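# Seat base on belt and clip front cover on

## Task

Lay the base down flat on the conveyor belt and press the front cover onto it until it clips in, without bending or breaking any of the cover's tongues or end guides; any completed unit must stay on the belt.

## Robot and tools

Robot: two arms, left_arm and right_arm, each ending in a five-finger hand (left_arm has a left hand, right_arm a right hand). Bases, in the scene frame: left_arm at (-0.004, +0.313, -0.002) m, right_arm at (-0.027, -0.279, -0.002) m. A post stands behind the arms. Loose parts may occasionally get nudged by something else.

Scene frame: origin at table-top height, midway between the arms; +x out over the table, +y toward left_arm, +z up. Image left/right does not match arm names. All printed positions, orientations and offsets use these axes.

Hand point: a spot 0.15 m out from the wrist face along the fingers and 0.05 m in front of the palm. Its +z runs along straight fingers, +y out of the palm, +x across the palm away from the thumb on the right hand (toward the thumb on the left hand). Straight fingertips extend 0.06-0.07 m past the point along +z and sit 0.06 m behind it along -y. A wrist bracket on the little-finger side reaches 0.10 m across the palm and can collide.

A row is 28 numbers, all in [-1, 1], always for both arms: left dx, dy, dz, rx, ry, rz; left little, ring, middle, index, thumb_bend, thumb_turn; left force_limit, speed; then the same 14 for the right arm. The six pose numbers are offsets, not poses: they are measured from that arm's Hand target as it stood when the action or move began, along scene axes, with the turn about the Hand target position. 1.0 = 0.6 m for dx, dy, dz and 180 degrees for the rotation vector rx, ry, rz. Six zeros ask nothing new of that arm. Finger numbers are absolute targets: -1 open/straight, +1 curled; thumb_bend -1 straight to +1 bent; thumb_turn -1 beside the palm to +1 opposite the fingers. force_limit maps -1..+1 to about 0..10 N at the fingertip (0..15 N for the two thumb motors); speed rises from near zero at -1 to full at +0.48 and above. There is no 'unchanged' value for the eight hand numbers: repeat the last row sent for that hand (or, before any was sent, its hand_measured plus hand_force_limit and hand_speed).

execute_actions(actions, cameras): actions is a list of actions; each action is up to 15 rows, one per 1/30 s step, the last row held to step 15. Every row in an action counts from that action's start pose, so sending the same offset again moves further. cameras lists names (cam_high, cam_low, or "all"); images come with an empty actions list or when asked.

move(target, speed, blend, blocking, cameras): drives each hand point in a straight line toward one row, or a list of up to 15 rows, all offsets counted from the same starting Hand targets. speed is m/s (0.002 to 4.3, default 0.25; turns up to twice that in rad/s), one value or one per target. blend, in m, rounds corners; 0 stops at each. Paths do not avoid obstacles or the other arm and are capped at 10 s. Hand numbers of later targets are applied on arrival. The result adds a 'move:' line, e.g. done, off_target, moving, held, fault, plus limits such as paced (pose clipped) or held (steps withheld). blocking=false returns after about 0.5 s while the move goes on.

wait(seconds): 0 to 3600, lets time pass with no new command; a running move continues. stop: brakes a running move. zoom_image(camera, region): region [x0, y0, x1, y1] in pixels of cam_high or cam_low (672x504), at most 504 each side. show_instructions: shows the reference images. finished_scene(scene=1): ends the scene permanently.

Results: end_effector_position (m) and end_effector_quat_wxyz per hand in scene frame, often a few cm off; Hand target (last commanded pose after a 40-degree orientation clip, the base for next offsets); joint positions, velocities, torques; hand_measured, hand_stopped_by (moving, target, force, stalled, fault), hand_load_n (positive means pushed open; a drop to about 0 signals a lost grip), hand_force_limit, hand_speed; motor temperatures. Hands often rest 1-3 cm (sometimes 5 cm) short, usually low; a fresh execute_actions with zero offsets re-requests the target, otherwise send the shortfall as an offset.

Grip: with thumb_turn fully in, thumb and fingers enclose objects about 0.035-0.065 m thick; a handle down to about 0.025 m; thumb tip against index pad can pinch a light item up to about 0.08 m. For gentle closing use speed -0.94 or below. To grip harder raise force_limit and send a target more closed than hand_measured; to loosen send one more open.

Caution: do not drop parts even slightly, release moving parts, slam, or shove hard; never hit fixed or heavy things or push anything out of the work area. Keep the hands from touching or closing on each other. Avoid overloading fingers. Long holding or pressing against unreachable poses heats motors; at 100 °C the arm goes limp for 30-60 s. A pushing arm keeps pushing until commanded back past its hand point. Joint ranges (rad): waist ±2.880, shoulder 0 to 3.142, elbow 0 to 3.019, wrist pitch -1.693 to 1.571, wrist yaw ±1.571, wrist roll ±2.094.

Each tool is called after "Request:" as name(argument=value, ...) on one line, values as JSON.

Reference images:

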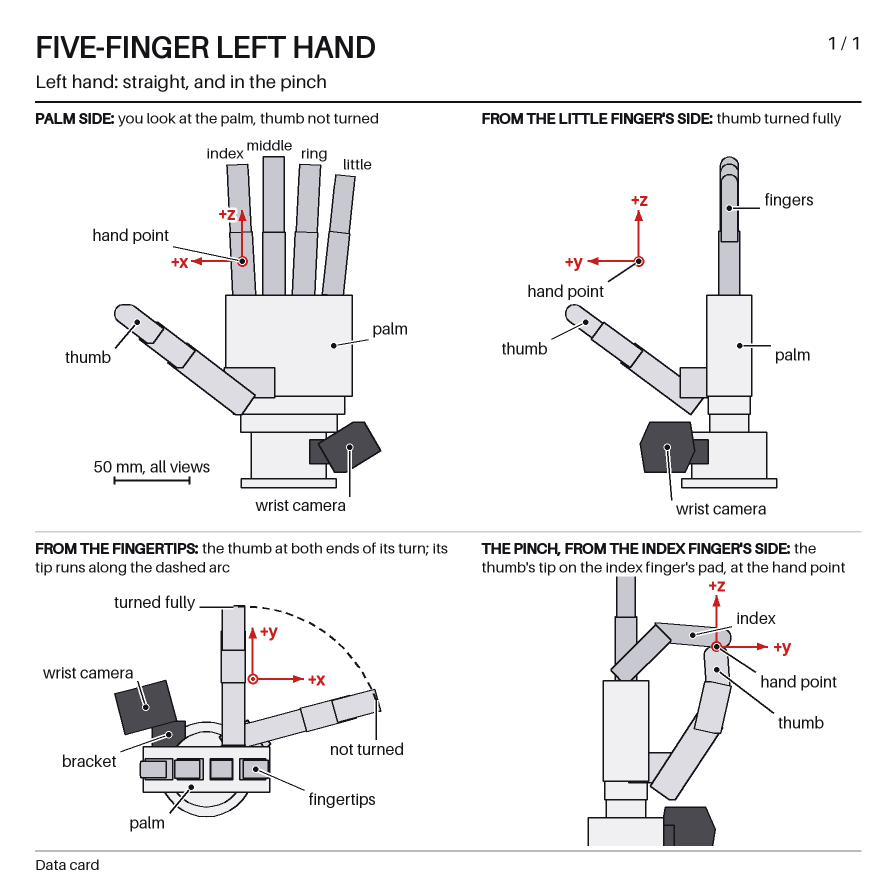

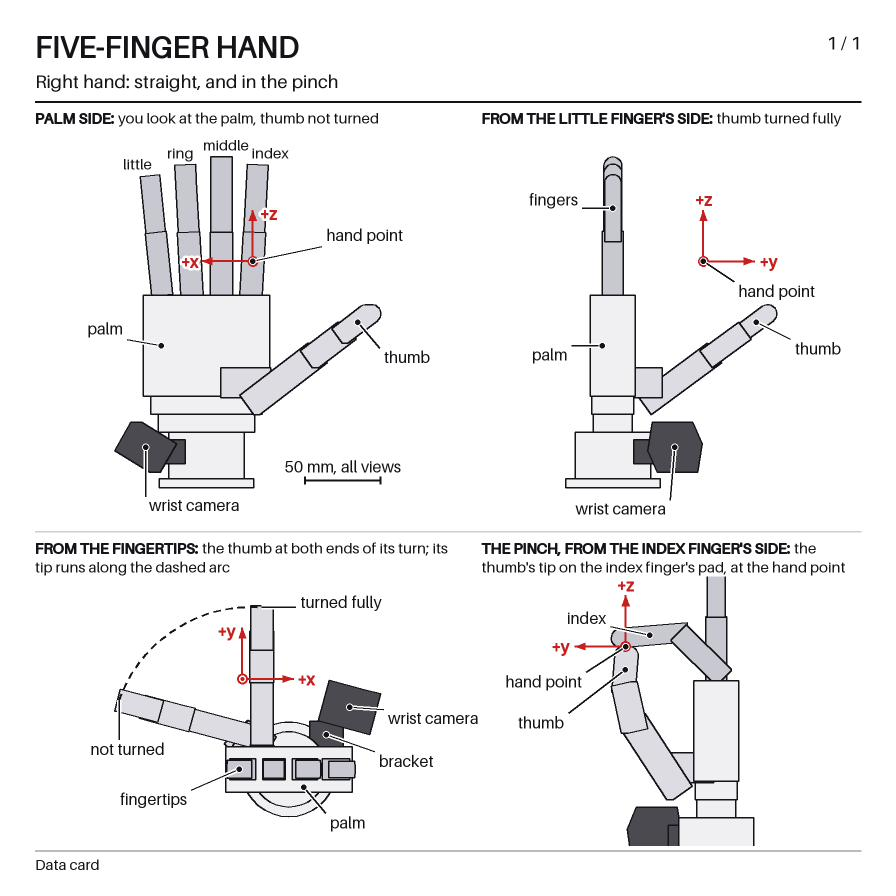

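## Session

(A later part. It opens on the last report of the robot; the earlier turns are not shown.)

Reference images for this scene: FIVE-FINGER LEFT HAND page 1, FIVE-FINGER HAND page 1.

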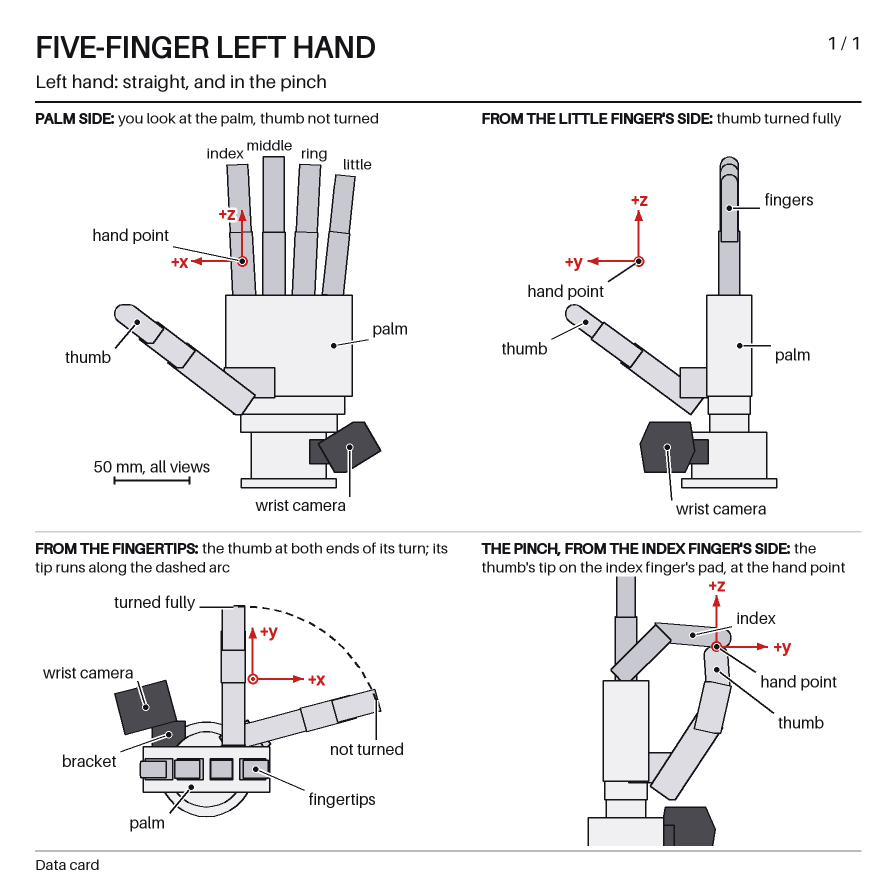

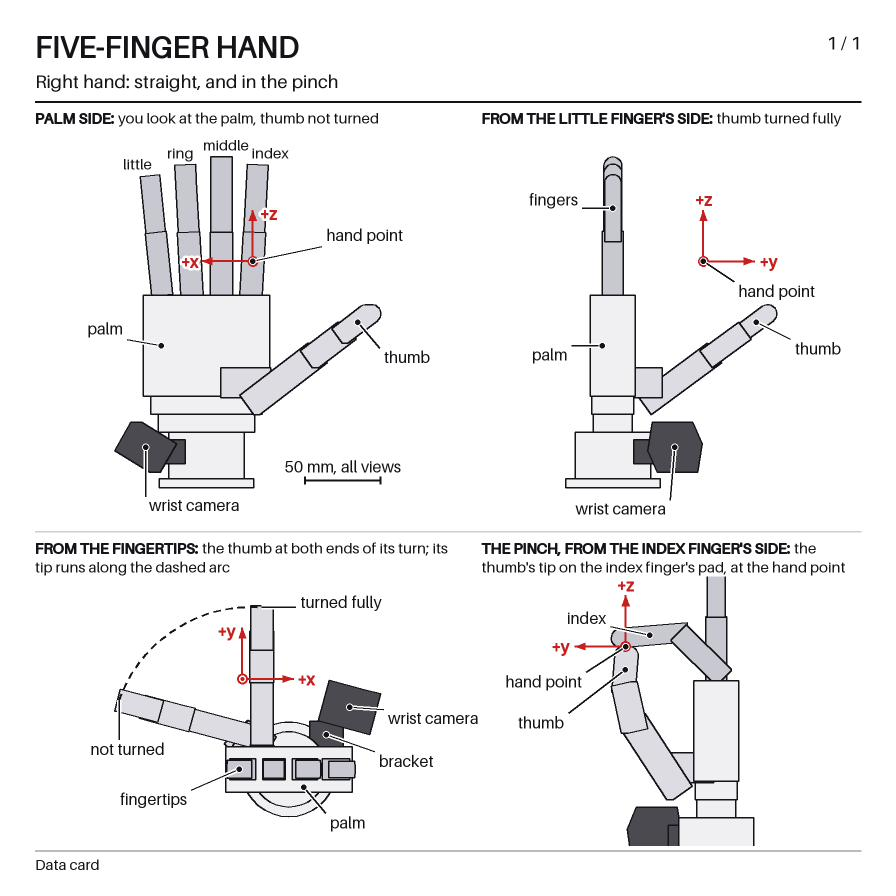

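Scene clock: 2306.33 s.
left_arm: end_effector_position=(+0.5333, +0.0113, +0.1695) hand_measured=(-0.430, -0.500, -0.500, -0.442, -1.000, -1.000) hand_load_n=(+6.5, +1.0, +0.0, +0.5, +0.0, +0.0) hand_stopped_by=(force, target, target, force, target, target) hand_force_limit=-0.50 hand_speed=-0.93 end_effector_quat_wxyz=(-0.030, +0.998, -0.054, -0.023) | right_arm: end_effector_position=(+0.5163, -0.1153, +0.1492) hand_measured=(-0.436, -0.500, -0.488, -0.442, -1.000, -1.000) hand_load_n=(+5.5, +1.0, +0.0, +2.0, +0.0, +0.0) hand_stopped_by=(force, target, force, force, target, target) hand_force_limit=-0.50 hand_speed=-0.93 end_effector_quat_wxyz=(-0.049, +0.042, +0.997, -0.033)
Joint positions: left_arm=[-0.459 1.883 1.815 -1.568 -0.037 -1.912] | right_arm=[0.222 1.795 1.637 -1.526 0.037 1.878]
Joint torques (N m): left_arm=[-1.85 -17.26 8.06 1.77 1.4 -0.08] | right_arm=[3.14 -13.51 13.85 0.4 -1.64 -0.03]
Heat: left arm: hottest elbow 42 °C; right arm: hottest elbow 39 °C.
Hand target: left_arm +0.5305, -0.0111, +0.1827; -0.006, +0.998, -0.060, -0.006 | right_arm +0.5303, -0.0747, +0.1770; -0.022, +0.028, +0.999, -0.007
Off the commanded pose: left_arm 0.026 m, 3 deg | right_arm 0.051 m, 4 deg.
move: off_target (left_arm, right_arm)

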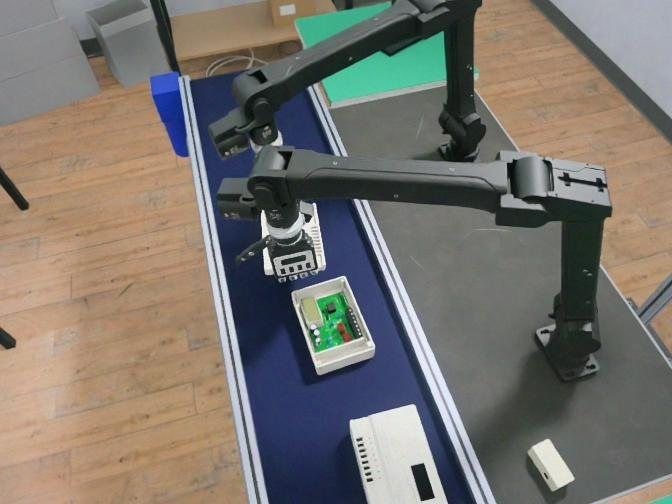

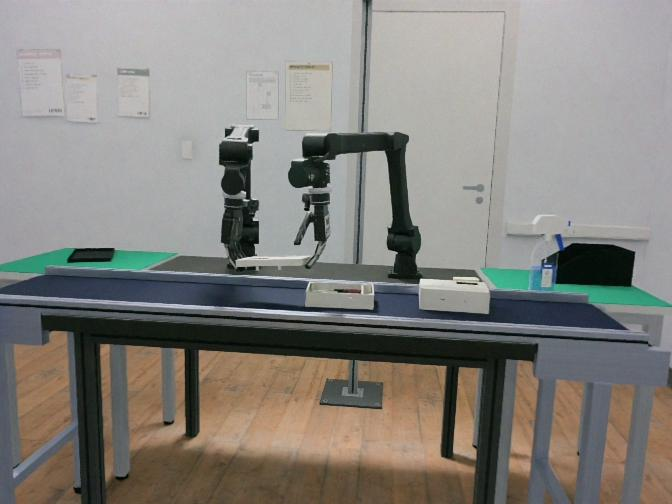

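Request:
move(target=[[-0.036,0.15,-0.0125,0,0,0.017,-0.2,-0.5,-0.5,-0.2,-1,-1,-0.5,-0.93,-0.028,0.15,0.012,0,0,0.017,-0.2,-0.5,-0.3,-0.2,-1,-1,-0.5,-0.93],[-0.072,0.298,-0.0125,0,0,0.034,-0.2,-0.5,-0.5,-0.2,-1,-1,-0.5,-0.93,-0.057,0.292,0.012,0,0,0.034,-0.2,-0.5,-0.3,-0.2,-1,-1,-0.5,-0.93]], speed=0.06, blend=0.02, cameras=["all"])

Request:
zoom_image(camera="cam_low", region=[270, 200, 410, 320])

Request:
zoom_image(camera="cam_high", region=[260, 220, 420, 400])

Scene clock: 2336.30 s.
left_arm: end_effector_position=(+0.4878, +0.1851, +0.1649) hand_measured=(-0.430, -0.500, -0.500, -0.442, -1.000, -1.000) hand_load_n=(+4.5, +1.5, +0.0, +1.5, +0.0, +0.0) hand_stopped_by=(force, target, target, force, target, target) hand_force_limit=-0.50 hand_speed=-0.93 end_effector_quat_wxyz=(-0.025, +0.999, +0.003, -0.021) | right_arm: end_effector_position=(+0.4905, +0.0569, +0.1549) hand_measured=(-0.436, -0.500, -0.488, -0.442, -1.000, -1.000) hand_load_n=(+6.5, +2.0, +0.0, +0.0, +0.0, +0.0) hand_stopped_by=(force, target, force, force, target, target) hand_force_limit=-0.50 hand_speed=-0.93 end_effector_quat_wxyz=(-0.050, -0.023, +0.998, -0.039)
Joint positions: left_arm=[-0.175 1.607 1.429 -1.443 -0.043 -1.741] | right_arm=[0.519 1.919 1.833 -1.61 0.021 2.044]
Joint torques (N m): left_arm=[-1.49 -13.51 7.62 1.22 1.5 0.06] | right_arm=[3.14 -14.51 14.24 0.84 -1.47 0.1]
Heat: left arm: hottest elbow 41 °C; right arm: hottest elbow 42 °C.
Hand target: left_arm +0.4873, +0.1677, +0.1752; -0.006, +1.000, -0.007, -0.006 | right_arm +0.4962, +0.1003, +0.1840; -0.022, -0.025, +0.999, -0.009
Off the commanded pose: left_arm 0.020 m, 3 deg | right_arm 0.053 m, 5 deg.
joint sent to its limit (right arm) — joint 6 (wrist roll), upper limit. The joint targets are off in position, not in orientation.
move: off_target (left_arm, right_arm)

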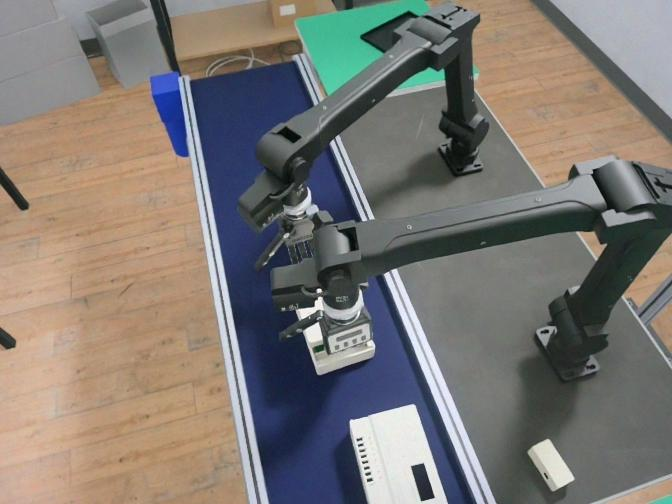

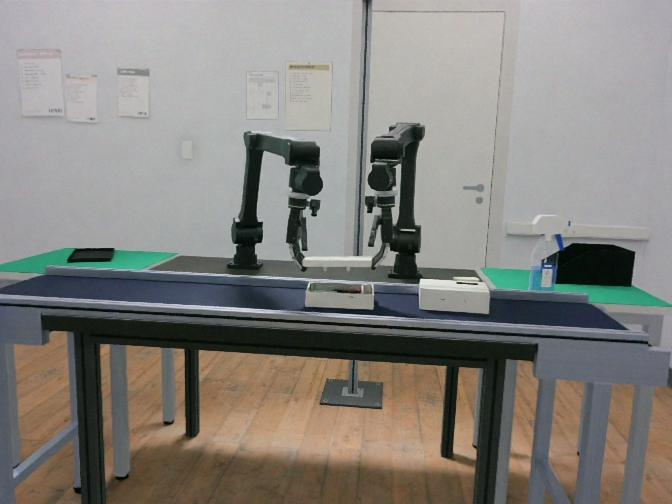

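Scaled by 3.600 from the camera's image (finer frame: 960x720).

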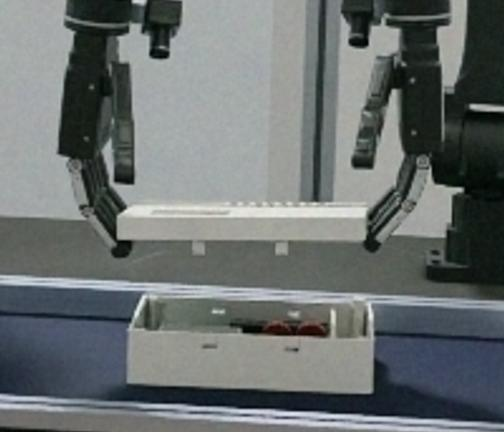

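Scaled by 2.800 from the camera's image (finer frame: 960x720).

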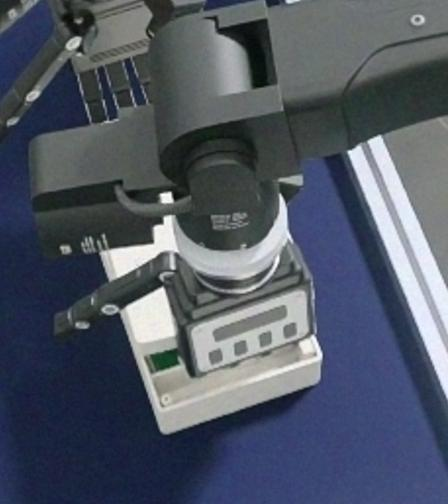

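Request:
move(target=[[0.0,0.0,-0.075,0,0,0.0,-0.2,-0.5,-0.5,-0.2,-1,-1,-0.5,-0.93,0.0,0.0,-0.07,0,0,0.0,-0.2,-0.5,-0.3,-0.2,-1,-1,-0.5,-0.93]], speed=0.04, cameras=["all"])

Request:
zoom_image(camera="cam_low", region=[290, 240, 390, 320])

Request:
zoom_image(camera="cam_high", region=[260, 260, 400, 390])

Scene clock: 2380.00 s.
left_arm: end_effector_position=(+0.4906, +0.1905, +0.1329) hand_measured=(-0.430, -0.500, -0.500, -0.442, -1.000, -1.000) hand_load_n=(+2.5, +0.0, +0.0, +4.5, +0.0, +0.0) hand_stopped_by=(force, target, target, force, target, target) hand_force_limit=-0.50 hand_speed=-0.93 end_effector_quat_wxyz=(-0.026, +1.000, +0.008, -0.004) | right_arm: end_effector_position=(+0.5000, +0.0623, +0.1352) hand_measured=(-0.436, -0.500, -0.488, -0.442, -1.000, -1.000) hand_load_n=(+8.0, +1.5, +0.0, +0.0, -0.5, +0.0) hand_stopped_by=(force, target, force, force, target, target) hand_force_limit=-0.50 hand_speed=-0.93 end_effector_quat_wxyz=(-0.038, -0.023, +0.998, -0.033)
Joint positions: left_arm=[-0.167 1.607 1.341 -1.321 -0.05 -1.742] | right_arm=[0.519 1.936 1.805 -1.539 0.021 2.044]
Joint torques (N m): left_arm=[-2.14 -11.52 7.38 1.01 1.81 0.06] | right_arm=[2.9 -14.86 9.7 1.96 -1.44 0.15]
Heat: left arm: hottest elbow 38 °C; right arm: hottest elbow 43 °C.
Hand target: left_arm +0.4874, +0.1676, +0.1303; -0.006, +1.000, -0.007, -0.006 | right_arm +0.4963, +0.1004, +0.1421; -0.022, -0.025, +0.999, -0.009
Off the commanded pose: left_arm 0.023 m, 3 deg | right_arm 0.039 m, 3 deg.
joint sent to its limit (right arm) — joint 6 (wrist roll), upper limit. The joint targets still meet the commanded pose.
move: off_target (left_arm, right_arm)

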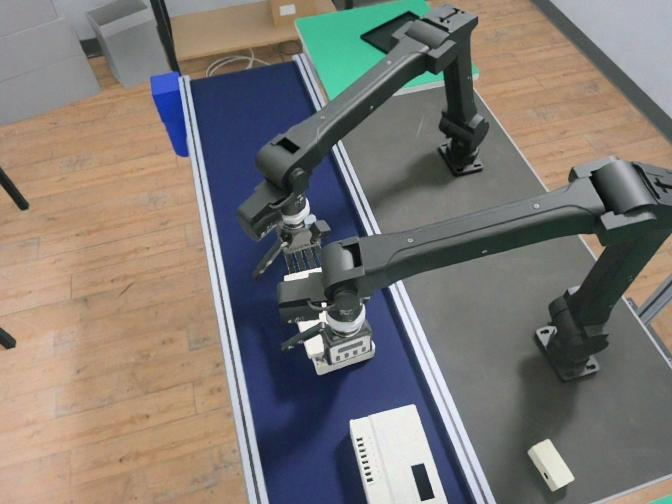

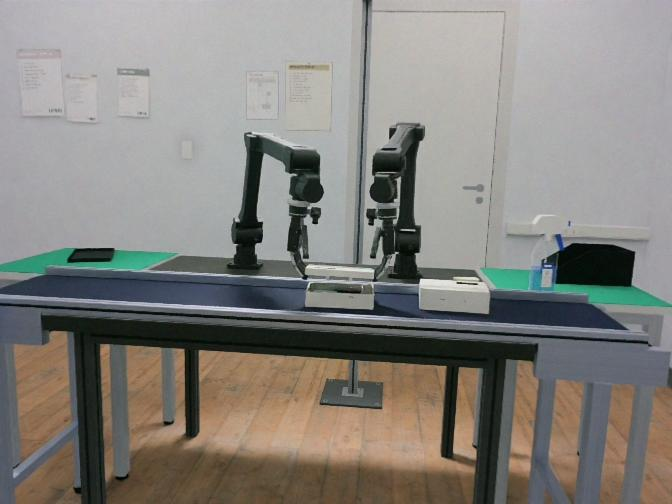

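Scaled by 5.040 from the camera's image (finer frame: 960x720).

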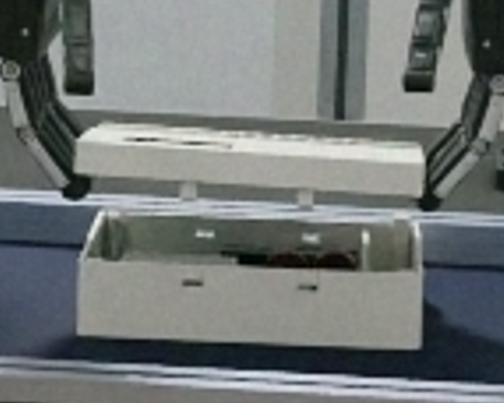

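Scaled by 3.600 from the camera's image (finer frame: 960x720).

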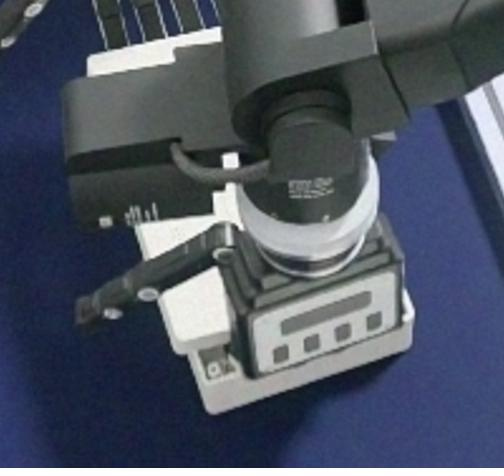

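Request:
move(target=[[-0.03,0.0,-0.012,0,0,0.0,-0.2,-0.5,-0.5,-0.2,-1,-1,-0.5,-0.93,-0.03,0.0,-0.025,0,0,0.0,-0.2,-0.5,-0.3,-0.2,-1,-1,-0.5,-0.93]], speed=0.04, cameras=["all"])

Request:
zoom_image(camera="cam_low", region=[290, 240, 390, 320])

Request:
zoom_image(camera="cam_high", region=[260, 260, 400, 390])

Scene clock: 2430.67 s.
left_arm: end_effector_position=(+0.4743, +0.1928, +0.1145) hand_measured=(-0.428, -0.500, -0.500, -0.442, -1.000, -1.000) hand_load_n=(+2.0, +0.0, +0.0, +4.0, +0.0, +0.0) hand_stopped_by=(force, target, target, force, target, target) hand_force_limit=-0.50 hand_speed=-0.93 end_effector_quat_wxyz=(-0.027, +0.999, +0.010, -0.015) | right_arm: end_effector_position=(+0.4835, +0.0642, +0.1067) hand_measured=(-0.436, -0.500, -0.488, -0.442, -1.000, -1.000) hand_load_n=(+7.0, +1.0, +0.0, +0.0, +0.0, +0.0) hand_stopped_by=(force, target, force, force, target, target) hand_force_limit=-0.50 hand_speed=-0.93 end_effector_quat_wxyz=(-0.048, -0.030, +0.998, -0.034)
Joint positions: left_arm=[-0.167 1.593 1.275 -1.291 -0.048 -1.747] | right_arm=[0.532 1.928 1.718 -1.478 0.014 2.045]
Joint torques (N m): left_arm=[-2.55 -12.98 7.12 0.9 1.73 0.05] | right_arm=[2.49 -16.15 9.29 1.73 -1.34 0.12]
Heat: left arm: hottest elbow 37 °C; right arm: hottest elbow 41 °C.
Hand target: left_arm +0.4694, +0.1676, +0.1232; -0.006, +1.000, -0.007, -0.006 | right_arm +0.4782, +0.1004, +0.1270; -0.022, -0.025, +0.999, -0.009
Off the commanded pose: left_arm 0.027 m, 3 deg | right_arm 0.042 m, 4 deg.
joint sent to its limit (right arm) — joint 6 (wrist roll), upper limit. The joint targets still meet the commanded pose.
move: off_target (left_arm, right_arm)

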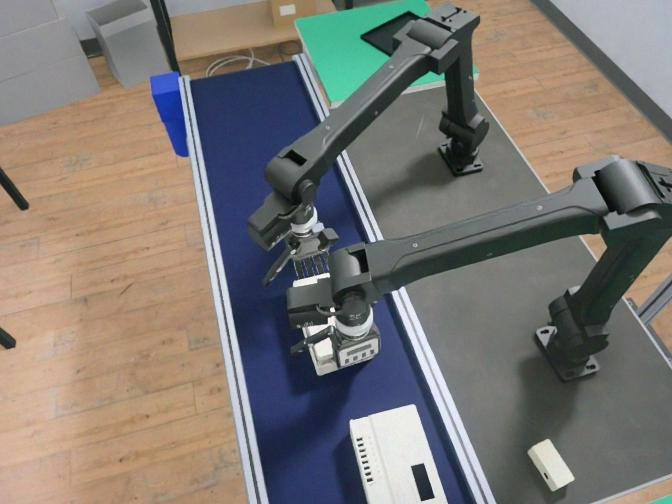

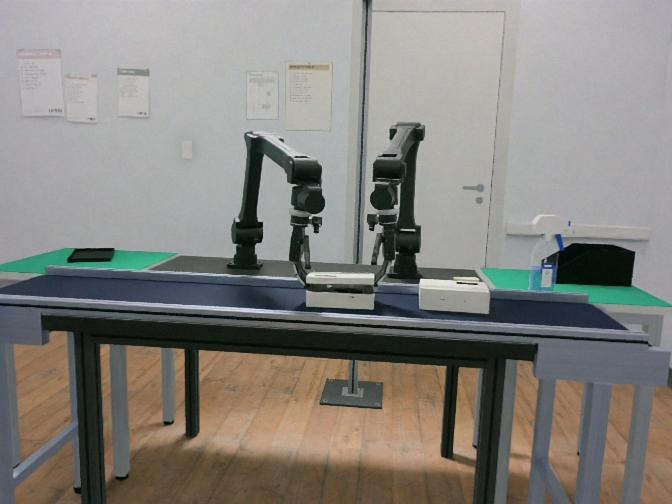

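Scaled by 5.040 from the camera's image (finer frame: 960x720).

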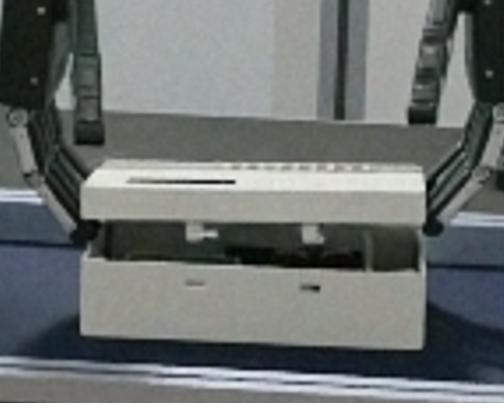

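Scaled by 3.600 from the camera's image (finer frame: 960x720).

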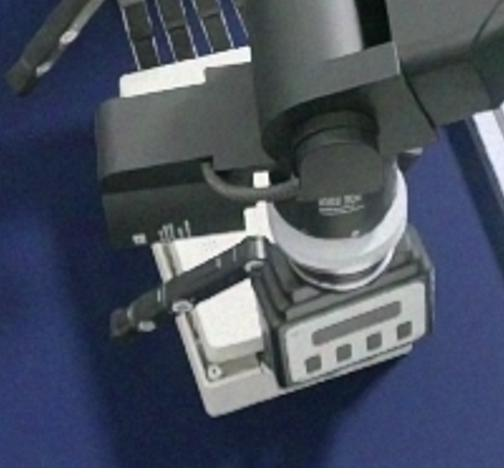

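Request:
zoom_image(camera="cam_high", region=[290, 325, 350, 385])

Request:
zoom_image(camera="cam_high", region=[280, 265, 340, 325])

Request:
zoom_image(camera="cam_low", region=[295, 260, 345, 320])

Request:
zoom_image(camera="cam_low", region=[335, 260, 385, 320])

Scaled by 8.400 from the camera's image (finer frame: 960x720).

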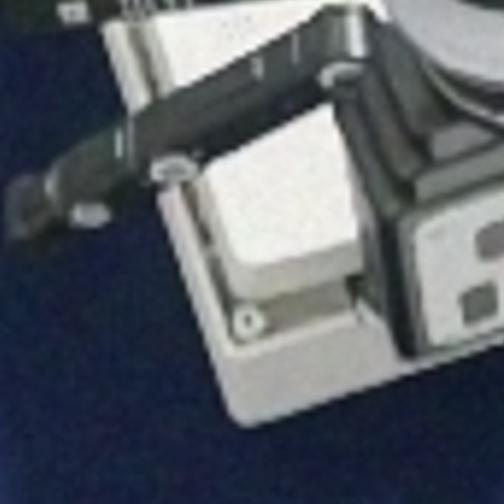

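Scaled by 8.400 from the camera's image (finer frame: 960x720).

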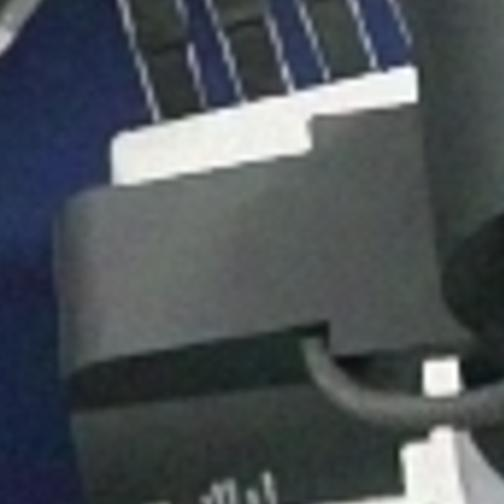

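Scaled by 8.400 from the camera's image (finer frame: 960x720).

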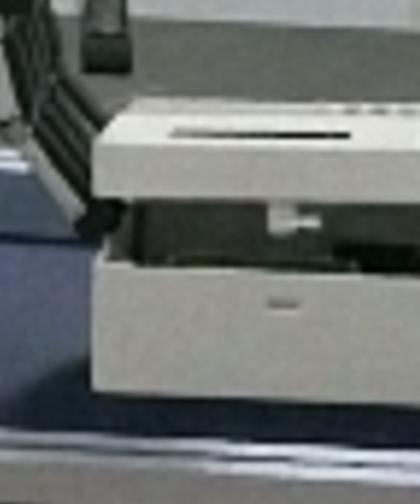

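Scaled by 8.400 from the camera's image (finer frame: 960x720).

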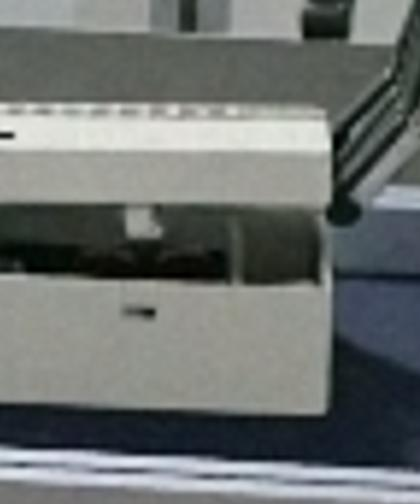

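Request:
move(target=[[0.02,0.0,0.0,0,0,0.0,-0.2,-0.5,-0.5,-0.2,-1,-1,-0.5,-0.93,0.022,0.0,0.0,0,0,0.0,-0.2,-0.5,-0.3,-0.2,-1,-1,-0.5,-0.93]], speed=0.03)

Scene clock: 2500.27 s.
left_arm: end_effector_position=(+0.4743, +0.1928, +0.1145) hand_measured=(-0.428, -0.500, -0.500, -0.442, -1.000, -1.000) hand_load_n=(+1.5, +0.0, +0.0, +4.0, +0.0, +0.0) hand_stopped_by=(force, target, target, force, target, target) hand_force_limit=-0.50 hand_speed=-0.93 end_effector_quat_wxyz=(-0.027, +0.999, +0.010, -0.015) | right_arm: end_effector_position=(+0.4835, +0.0642, +0.1069) hand_measured=(-0.436, -0.500, -0.488, -0.442, -1.000, -1.000) hand_load_n=(+7.0, +1.0, +0.0, +0.0, +0.0, +0.0) hand_stopped_by=(force, target, force, force, target, target) hand_force_limit=-0.50 hand_speed=-0.93 end_effector_quat_wxyz=(-0.048, -0.030, +0.998, -0.034)
Joint positions: left_arm=[-0.167 1.593 1.275 -1.291 -0.048 -1.747] | right_arm=[0.532 1.927 1.718 -1.478 0.014 2.045]
Joint torques (N m): left_arm=[-2.32 -10.99 9.85 0.65 1.72 0.1] | right_arm=[1.85 -14.68 12.44 1.35 -1.22 0.13]
Heat: left arm: hottest elbow 38 °C; right arm: hottest elbow 41 °C.
Hand target: left_arm +0.4815, +0.1676, +0.1232; -0.006, +1.000, -0.007, -0.006 | right_arm +0.4914, +0.1004, +0.1272; -0.022, -0.025, +0.999, -0.009
Off the commanded pose: left_arm 0.028 m, 3 deg | right_arm 0.042 m, 4 deg.
joint sent to its limit (right arm) — joint 6 (wrist roll), upper limit. The joint targets still meet the commanded pose.
move: off_target (left_arm, right_arm)

Request:
move(target=[[0.012,0.0,0.0,0,0,0.0,-0.2,-0.5,-0.5,-0.2,-1,-1,-0.5,-0.93,0.012,0.0,0.0,0,0,0.0,-0.2,-0.5,-0.3,-0.2,-1,-1,-0.5,-0.93]], speed=0.03)

Scene clock: 2508.53 s.
left_arm: end_effector_position=(+0.4741, +0.1928, +0.1089) hand_measured=(-0.428, -0.500, -0.500, -0.442, -1.000, -1.000) hand_load_n=(+1.0, +0.0, +0.0, +4.5, +0.0, +0.0) hand_stopped_by=(force, target, target, force, target, target) hand_force_limit=-0.50 hand_speed=-0.93 end_effector_quat_wxyz=(-0.028, +0.999, +0.010, -0.021) | right_arm: end_effector_position=(+0.4837, +0.0643, +0.1065) hand_measured=(-0.436, -0.500, -0.488, -0.442, -1.000, -1.000) hand_load_n=(+6.0, +1.5, +0.0, +0.0, +0.0, +0.0) hand_stopped_by=(force, target, force, force, target, target) hand_force_limit=-0.50 hand_speed=-0.93 end_effector_quat_wxyz=(-0.049, -0.030, +0.998, -0.035)
Joint positions: left_arm=[-0.167 1.605 1.275 -1.291 -0.048 -1.747] | right_arm=[0.532 1.93 1.721 -1.481 0.014 2.045]
Joint torques (N m): left_arm=[-2.14 -10.7 11.49 0.47 1.72 0.13] | right_arm=[1.79 -13.86 14.09 1.1 -1.11 0.12]
Heat: left arm: hottest elbow 39 °C; right arm: hottest elbow 42 °C.
Hand target: left_arm +0.4887, +0.1676, +0.1231; -0.006, +1.000, -0.007, -0.006 | right_arm +0.4986, +0.1004, +0.1270; -0.022, -0.025, +0.999, -0.009
Off the commanded pose: left_arm 0.032 m, 4 deg | right_arm 0.044 m, 4 deg.
joint sent to its limit (right arm) — joint 6 (wrist roll), upper limit. The joint targets still meet the commanded pose.
move: off_target (left_arm, right_arm)

Request:
move(target=[[0.0,0.0,0.03,0,0,0.0,-0.2,-0.5,-0.5,-0.2,-1,-1,-0.5,-0.93,0.0,0.0,0.025,0,0,0.0,-0.2,-0.5,-0.3,-0.2,-1,-1,-0.5,-0.93]], speed=0.03)

Scene clock: 2525.10 s.
left_arm: end_effector_position=(+0.4758, +0.1925, +0.1204) hand_measured=(-0.428, -0.500, -0.500, -0.442, -1.000, -1.000) hand_load_n=(+3.0, +0.5, +0.0, +3.0, +0.0, +0.0) hand_stopped_by=(force, target, target, force, target, target) hand_force_limit=-0.50 hand_speed=-0.93 end_effector_quat_wxyz=(-0.028, +0.999, +0.010, -0.024) | right_arm: end_effector_position=(+0.4834, +0.0642, +0.1113) hand_measured=(-0.436, -0.500, -0.488, -0.442, -1.000, -1.000) hand_load_n=(+7.0, +1.5, +0.0, +0.0, +0.0, +0.0) hand_stopped_by=(force, target, force, force, target, target) hand_force_limit=-0.50 hand_speed=-0.93 end_effector_quat_wxyz=(-0.055, -0.030, +0.997, -0.038)
Joint positions: left_arm=[-0.167 1.605 1.307 -1.331 -0.047 -1.747] | right_arm=[0.532 1.936 1.744 -1.511 0.014 2.045]
Joint torques (N m): left_arm=[-2.08 -11.69 11.63 0.17 1.71 0.13] | right_arm=[1.67 -14.86 14.56 0.77 -1.13 0.11]
Heat: left arm: hottest elbow 41 °C; right arm: hottest elbow 42 °C.
Hand target: left_arm +0.4886, +0.1676, +0.1411; -0.006, +1.000, -0.007, -0.006 | right_arm +0.4986, +0.1004, +0.1422; -0.022, -0.025, +0.999, -0.009
Off the commanded pose: left_arm 0.035 m, 4 deg | right_arm 0.050 m, 5 deg.
joint sent to its limit (right arm) — joint 6 (wrist roll), upper limit. The joint targets are off in position, not in orientation.
move: off_target (left_arm, right_arm)

Request:
move(target=[[0.0,0.0,-0.035,0,0,0.0,-0.2,-0.5,-0.5,-0.2,-1,-1,-0.5,-0.93,0.0,0.0,-0.03,0,0,0.0,-0.2,-0.5,-0.3,-0.2,-1,-1,-0.5,-0.93]], speed=0.03)

Scene clock: 2543.87 s.
left_arm: end_effector_position=(+0.4829, +0.1914, +0.1202) hand_measured=(-0.430, -0.500, -0.500, -0.442, -1.000, -1.000) hand_load_n=(+4.5, +1.5, +0.0, +2.0, +0.0, +0.0) hand_stopped_by=(force, target, target, force, target, target) hand_force_limit=-0.50 hand_speed=-0.93 end_effector_quat_wxyz=(-0.027, +1.000, +0.007, -0.012) | right_arm: end_effector_position=(+0.4879, +0.0652, +0.1064) hand_measured=(-0.436, -0.500, -0.488, -0.442, -1.000, -1.000) hand_load_n=(+8.0, +2.5, +0.0, +0.0, +0.0, +0.0) hand_stopped_by=(force, target, force, force, target, target) hand_force_limit=-0.50 hand_speed=-0.93 end_effector_quat_wxyz=(-0.049, -0.030, +0.998, -0.039)
Joint positions: left_arm=[-0.167 1.607 1.307 -1.304 -0.049 -1.741] | right_arm=[0.532 1.945 1.744 -1.495 0.021 2.045]
Joint torques (N m): left_arm=[-2.08 -10.34 8.7 1.25 1.76 0.05] | right_arm=[1.2 -14.68 12.12 1.69 -1.39 0.13]
Heat: left arm: hottest elbow 41 °C; right arm: hottest elbow 43 °C.
Hand target: left_arm +0.4886, +0.1676, +0.1202; -0.006, +1.000, -0.007, -0.006 | right_arm +0.4986, +0.1004, +0.1239; -0.022, -0.025, +0.999, -0.009
Off the commanded pose: left_arm 0.024 m, 3 deg | right_arm 0.041 m, 5 deg.
joint sent to its limit (right arm) — joint 6 (wrist roll), upper limit. The joint targets still meet the commanded pose.
move: off_target (left_arm, right_arm)

Request:
move(target=[[-0.002,0.0,-0.01,0,0,0.0,-0.2,-0.5,-0.5,-0.2,-1,-1,-0.5,-0.93,0.0,0.0,0.0,0,0,0.0,-0.2,-0.5,-0.3,-0.2,-1,-1,-0.5,-0.93]], speed=0.03, cameras=["all"])

Request:
zoom_image(camera="cam_high", region=[290, 325, 350, 385])

Request:
zoom_image(camera="cam_high", region=[280, 265, 340, 325])

Request:
zoom_image(camera="cam_low", region=[295, 260, 345, 320])

Request:
zoom_image(camera="cam_low", region=[335, 260, 385, 320])

Scene clock: 2560.80 s.
left_arm: end_effector_position=(+0.4858, +0.1909, +0.1193) hand_measured=(-0.430, -0.500, -0.500, -0.442, -1.000, -1.000) hand_load_n=(+5.5, +2.0, +0.0, +1.5, +0.0, +0.0) hand_stopped_by=(force, target, target, force, target, target) hand_force_limit=-0.50 hand_speed=-0.93 end_effector_quat_wxyz=(-0.026, +1.000, +0.004, -0.007) | right_arm: end_effector_position=(+0.4887, +0.0652, +0.1063) hand_measured=(-0.436, -0.500, -0.488, -0.442, -1.000, -1.000) hand_load_n=(+7.5, +3.0, +0.0, +0.0, -0.5, +0.0) hand_stopped_by=(force, target, force, force, target, target) hand_force_limit=-0.50 hand_speed=-0.93 end_effector_quat_wxyz=(-0.048, -0.030, +0.998, -0.039)
Joint positions: left_arm=[-0.167 1.609 1.307 -1.291 -0.05 -1.734] | right_arm=[0.532 1.945 1.744 -1.492 0.023 2.045]
Joint torques (N m): left_arm=[-2.08 -10.93 7.6 1.48 1.8 -0.02] | right_arm=[1.79 -14.39 12.11 1.63 -1.48 0.09]
Heat: left arm: hottest elbow 40 °C; right arm: hottest elbow 43 °C.
Hand target: left_arm +0.4874, +0.1676, +0.1141; -0.006, +1.000, -0.007, -0.006 | right_arm +0.4986, +0.1003, +0.1239; -0.022, -0.025, +0.999, -0.009
Off the commanded pose: left_arm 0.024 m, 3 deg | right_arm 0.041 m, 5 deg.
joint sent to its limit (right arm) — joint 6 (wrist roll), upper limit. The joint targets still meet the commanded pose.
move: off_target (left_arm)

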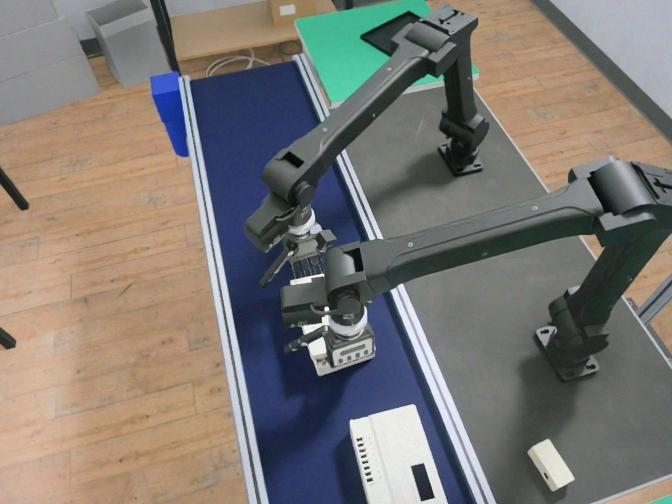

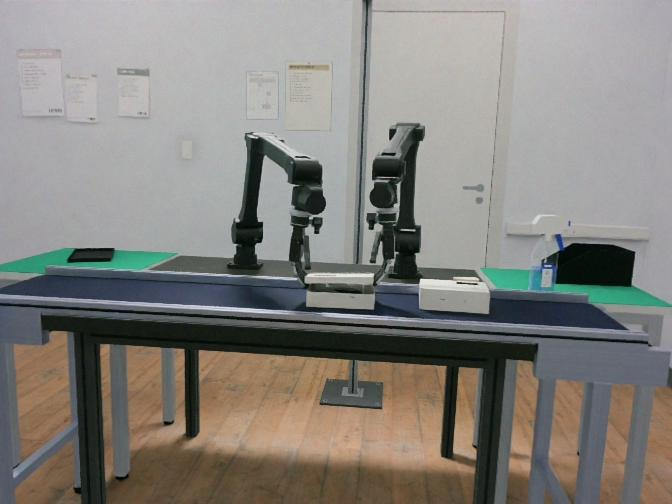

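Scaled by 8.400 from the camera's image (finer frame: 960x720).

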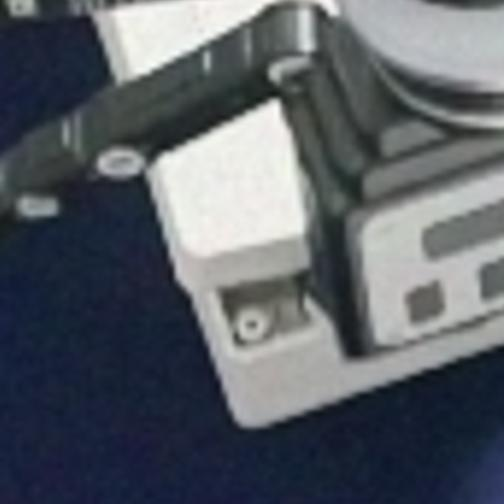

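Scaled by 8.400 from the camera's image (finer frame: 960x720).

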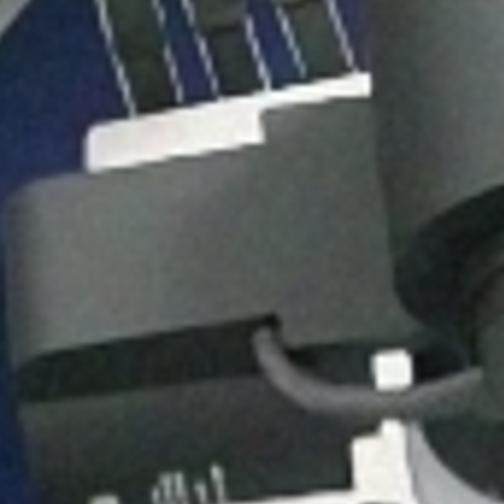

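Scaled by 8.400 from the camera's image (finer frame: 960x720).

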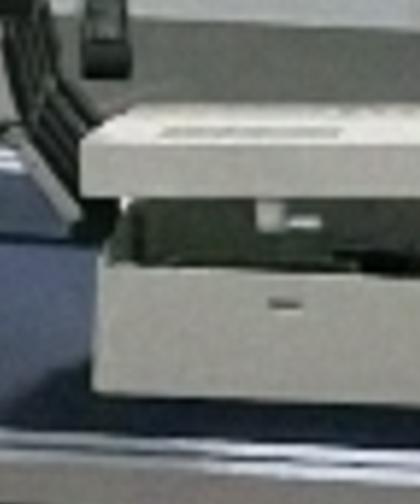

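Scaled by 8.400 from the camera's image (finer frame: 960x720).

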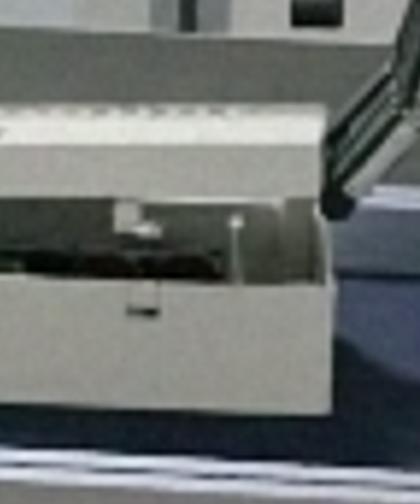

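Request:
move(target=[[-0.018,0.0,0.0,0,0,0.0,-0.2,-0.5,-0.5,-0.2,-1,-1,-0.5,-0.93,0.0,0.0,-0.005,0,0,0.0,-0.2,-0.5,-0.3,-0.2,-1,-1,-0.5,-0.93]], speed=0.03)

Scene clock: 2591.27 s.
left_arm: end_effector_position=(+0.4805, +0.1920, +0.1090) hand_measured=(-0.430, -0.500, -0.500, -0.442, -1.000, -1.000) hand_load_n=(+3.0, +0.0, +0.0, +4.0, +0.0, +0.0) hand_stopped_by=(force, target, target, force, target, target) hand_force_limit=-0.50 hand_speed=-0.93 end_effector_quat_wxyz=(-0.027, +1.000, +0.007, -0.012) | right_arm: end_effector_position=(+0.4888, +0.0652, +0.1063) hand_measured=(-0.436, -0.500, -0.488, -0.442, -1.000, -1.000) hand_load_n=(+7.5, +2.5, +0.0, +0.0, -0.5, +0.0) hand_stopped_by=(force, target, force, force, target, target) hand_force_limit=-0.50 hand_speed=-0.93 end_effector_quat_wxyz=(-0.048, -0.030, +0.998, -0.039)
Joint positions: left_arm=[-0.167 1.609 1.28 -1.273 -0.05 -1.741] | right_arm=[0.532 1.945 1.744 -1.492 0.023 2.045]
Joint torques (N m): left_arm=[-2.37 -12.51 7.17 0.94 1.82 0.02] | right_arm=[1.38 -13.98 11.79 1.88 -1.49 0.12]
Heat: left arm: hottest elbow 39 °C; right arm: hottest elbow 42 °C.
Hand target: left_arm +0.4766, +0.1676, +0.1141; -0.006, +1.000, -0.007, -0.006 | right_arm +0.4986, +0.1003, +0.1210; -0.022, -0.025, +0.999, -0.009
Off the commanded pose: left_arm 0.025 m, 3 deg | right_arm 0.039 m, 5 deg.
joint sent to its limit (right arm) — joint 6 (wrist roll), upper limit. The joint targets still meet the commanded pose.
move: off_target (left_arm, right_arm)

Request:
execute_actions(actions=[], cameras=["all"])

Request:
zoom_image(camera="cam_high", region=[290, 325, 350, 385])

Request:
zoom_image(camera="cam_high", region=[280, 265, 340, 325])

Request:
zoom_image(camera="cam_low", region=[295, 260, 345, 320])

Request:
zoom_image(camera="cam_low", region=[335, 260, 385, 320])

Scene clock: 2606.17 s.
left_arm: end_effector_position=(+0.4804, +0.1920, +0.1089) hand_measured=(-0.430, -0.500, -0.500, -0.442, -1.000, -1.000) hand_load_n=(+3.0, +0.0, +0.0, +4.5, +0.0, +0.0) hand_stopped_by=(force, target, target, force, target, target) hand_force_limit=-0.50 hand_speed=-0.93 end_effector_quat_wxyz=(-0.027, +1.000, +0.007, -0.012) | right_arm: end_effector_position=(+0.4888, +0.0652, +0.1063) hand_measured=(-0.436, -0.500, -0.488, -0.442, -1.000, -1.000) hand_load_n=(+7.5, +2.0, +0.0, +0.0, +0.0, +0.0) hand_stopped_by=(force, target, force, force, target, target) hand_force_limit=-0.50 hand_speed=-0.93 end_effector_quat_wxyz=(-0.048, -0.030, +0.998, -0.039)
Joint positions: left_arm=[-0.167 1.609 1.28 -1.273 -0.05 -1.741] | right_arm=[0.532 1.945 1.744 -1.492 0.023 2.045]
Joint velocities: within noise
Joint torques (N m): left_arm=[-2.37 -12.57 7.17 0.94 1.81 0.02] | right_arm=[1.61 -14.56 11.7 1.81 -1.5 0.11]
Motor temperatures (°C): left_arm=[22 29 38 21 32 23] | right_arm=[27 30 42 24 29 22]
Heat: left arm: hottest elbow 38 °C; right arm: hottest elbow 42 °C.
Hand target: left_arm +0.4766, +0.1676, +0.1140; -0.006, +1.000, -0.007, -0.006 | right_arm +0.4986, +0.1003, +0.1210; -0.022, -0.025, +0.999, -0.009
Off the commanded pose: left_arm 0.025 m, 3 deg | right_arm 0.039 m, 5 deg.

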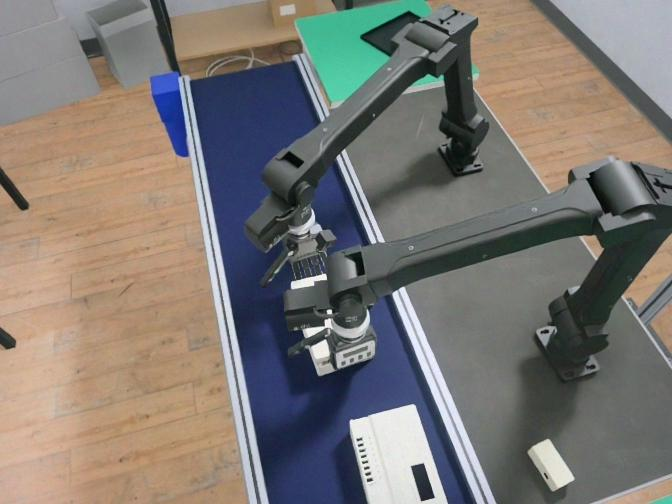

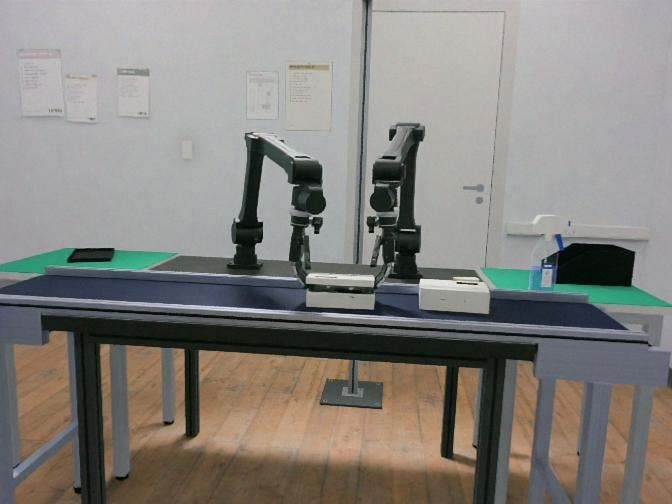

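Scaled by 8.400 from the camera's image (finer frame: 960x720).

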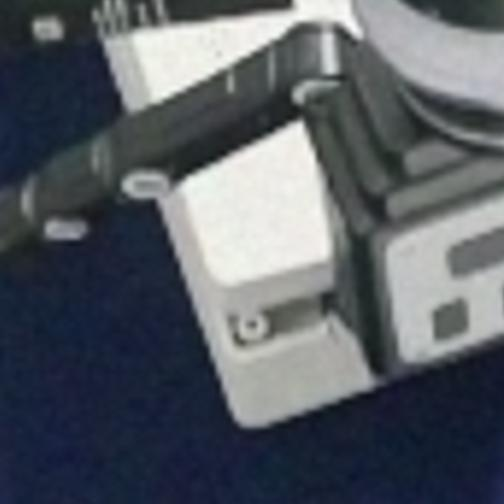

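Scaled by 8.400 from the camera's image (finer frame: 960x720).

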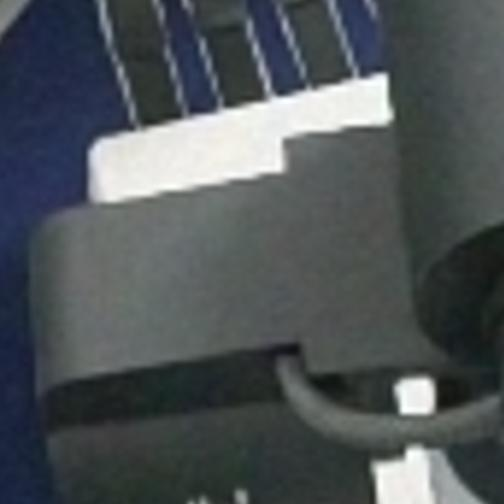

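Scaled by 8.400 from the camera's image (finer frame: 960x720).

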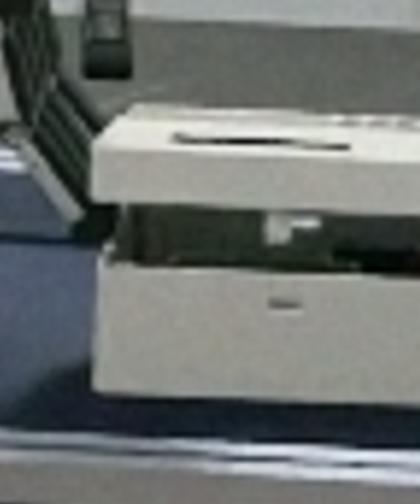

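Scaled by 8.400 from the camera's image (finer frame: 960x720).

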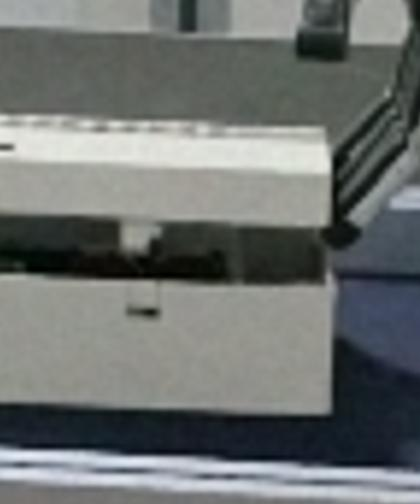

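Request:
move(target=[[0.0,0.0,-0.012,0,0,0.0,-0.2,-0.5,-0.5,-0.2,-1,-1,-0.5,-0.93,0.0,0.0,-0.012,0,0,0.0,-0.2,-0.5,-0.3,-0.2,-1,-1,-0.5,-0.93]], speed=0.03)

Scene clock: 2625.77 s.
left_arm: end_effector_position=(+0.4804, +0.1923, +0.1056) hand_measured=(-0.428, -0.500, -0.500, -0.442, -1.000, -1.000) hand_load_n=(+1.5, +0.0, +0.0, +5.0, +0.0, +0.0) hand_stopped_by=(force, target, target, force, target, target) hand_force_limit=-0.50 hand_speed=-0.93 end_effector_quat_wxyz=(-0.028, +1.000, +0.008, -0.010) | right_arm: end_effector_position=(+0.4901, +0.0659, +0.1065) hand_measured=(-0.436, -0.500, -0.488, -0.442, -1.000, -1.000) hand_load_n=(+7.5, +2.5, +0.0, +0.0, +0.0, +0.0) hand_stopped_by=(force, target, force, force, target, target) hand_force_limit=-0.50 hand_speed=-0.93 end_effector_quat_wxyz=(-0.045, -0.030, +0.998, -0.038)
Joint positions: left_arm=[-0.167 1.609 1.27 -1.26 -0.051 -1.743] | right_arm=[0.532 1.945 1.744 -1.486 0.023 2.045]
Joint torques (N m): left_arm=[-2.37 -12.04 6.93 1.2 1.87 0.03] | right_arm=[1.67 -13.98 10.63 2.26 -1.44 0.12]
Heat: left arm: hottest elbow 38 °C; right arm: hottest elbow 42 °C.
Hand target: left_arm +0.4767, +0.1676, +0.1070; -0.006, +1.000, -0.007, -0.006 | right_arm +0.4986, +0.1004, +0.1138; -0.022, -0.025, +0.999, -0.009
Off the commanded pose: left_arm 0.025 m, 3 deg | right_arm 0.036 m, 4 deg.
joint sent to its limit (right arm) — joint 6 (wrist roll), upper limit. The joint targets still meet the commanded pose.
move: off_target (left_arm, right_arm)


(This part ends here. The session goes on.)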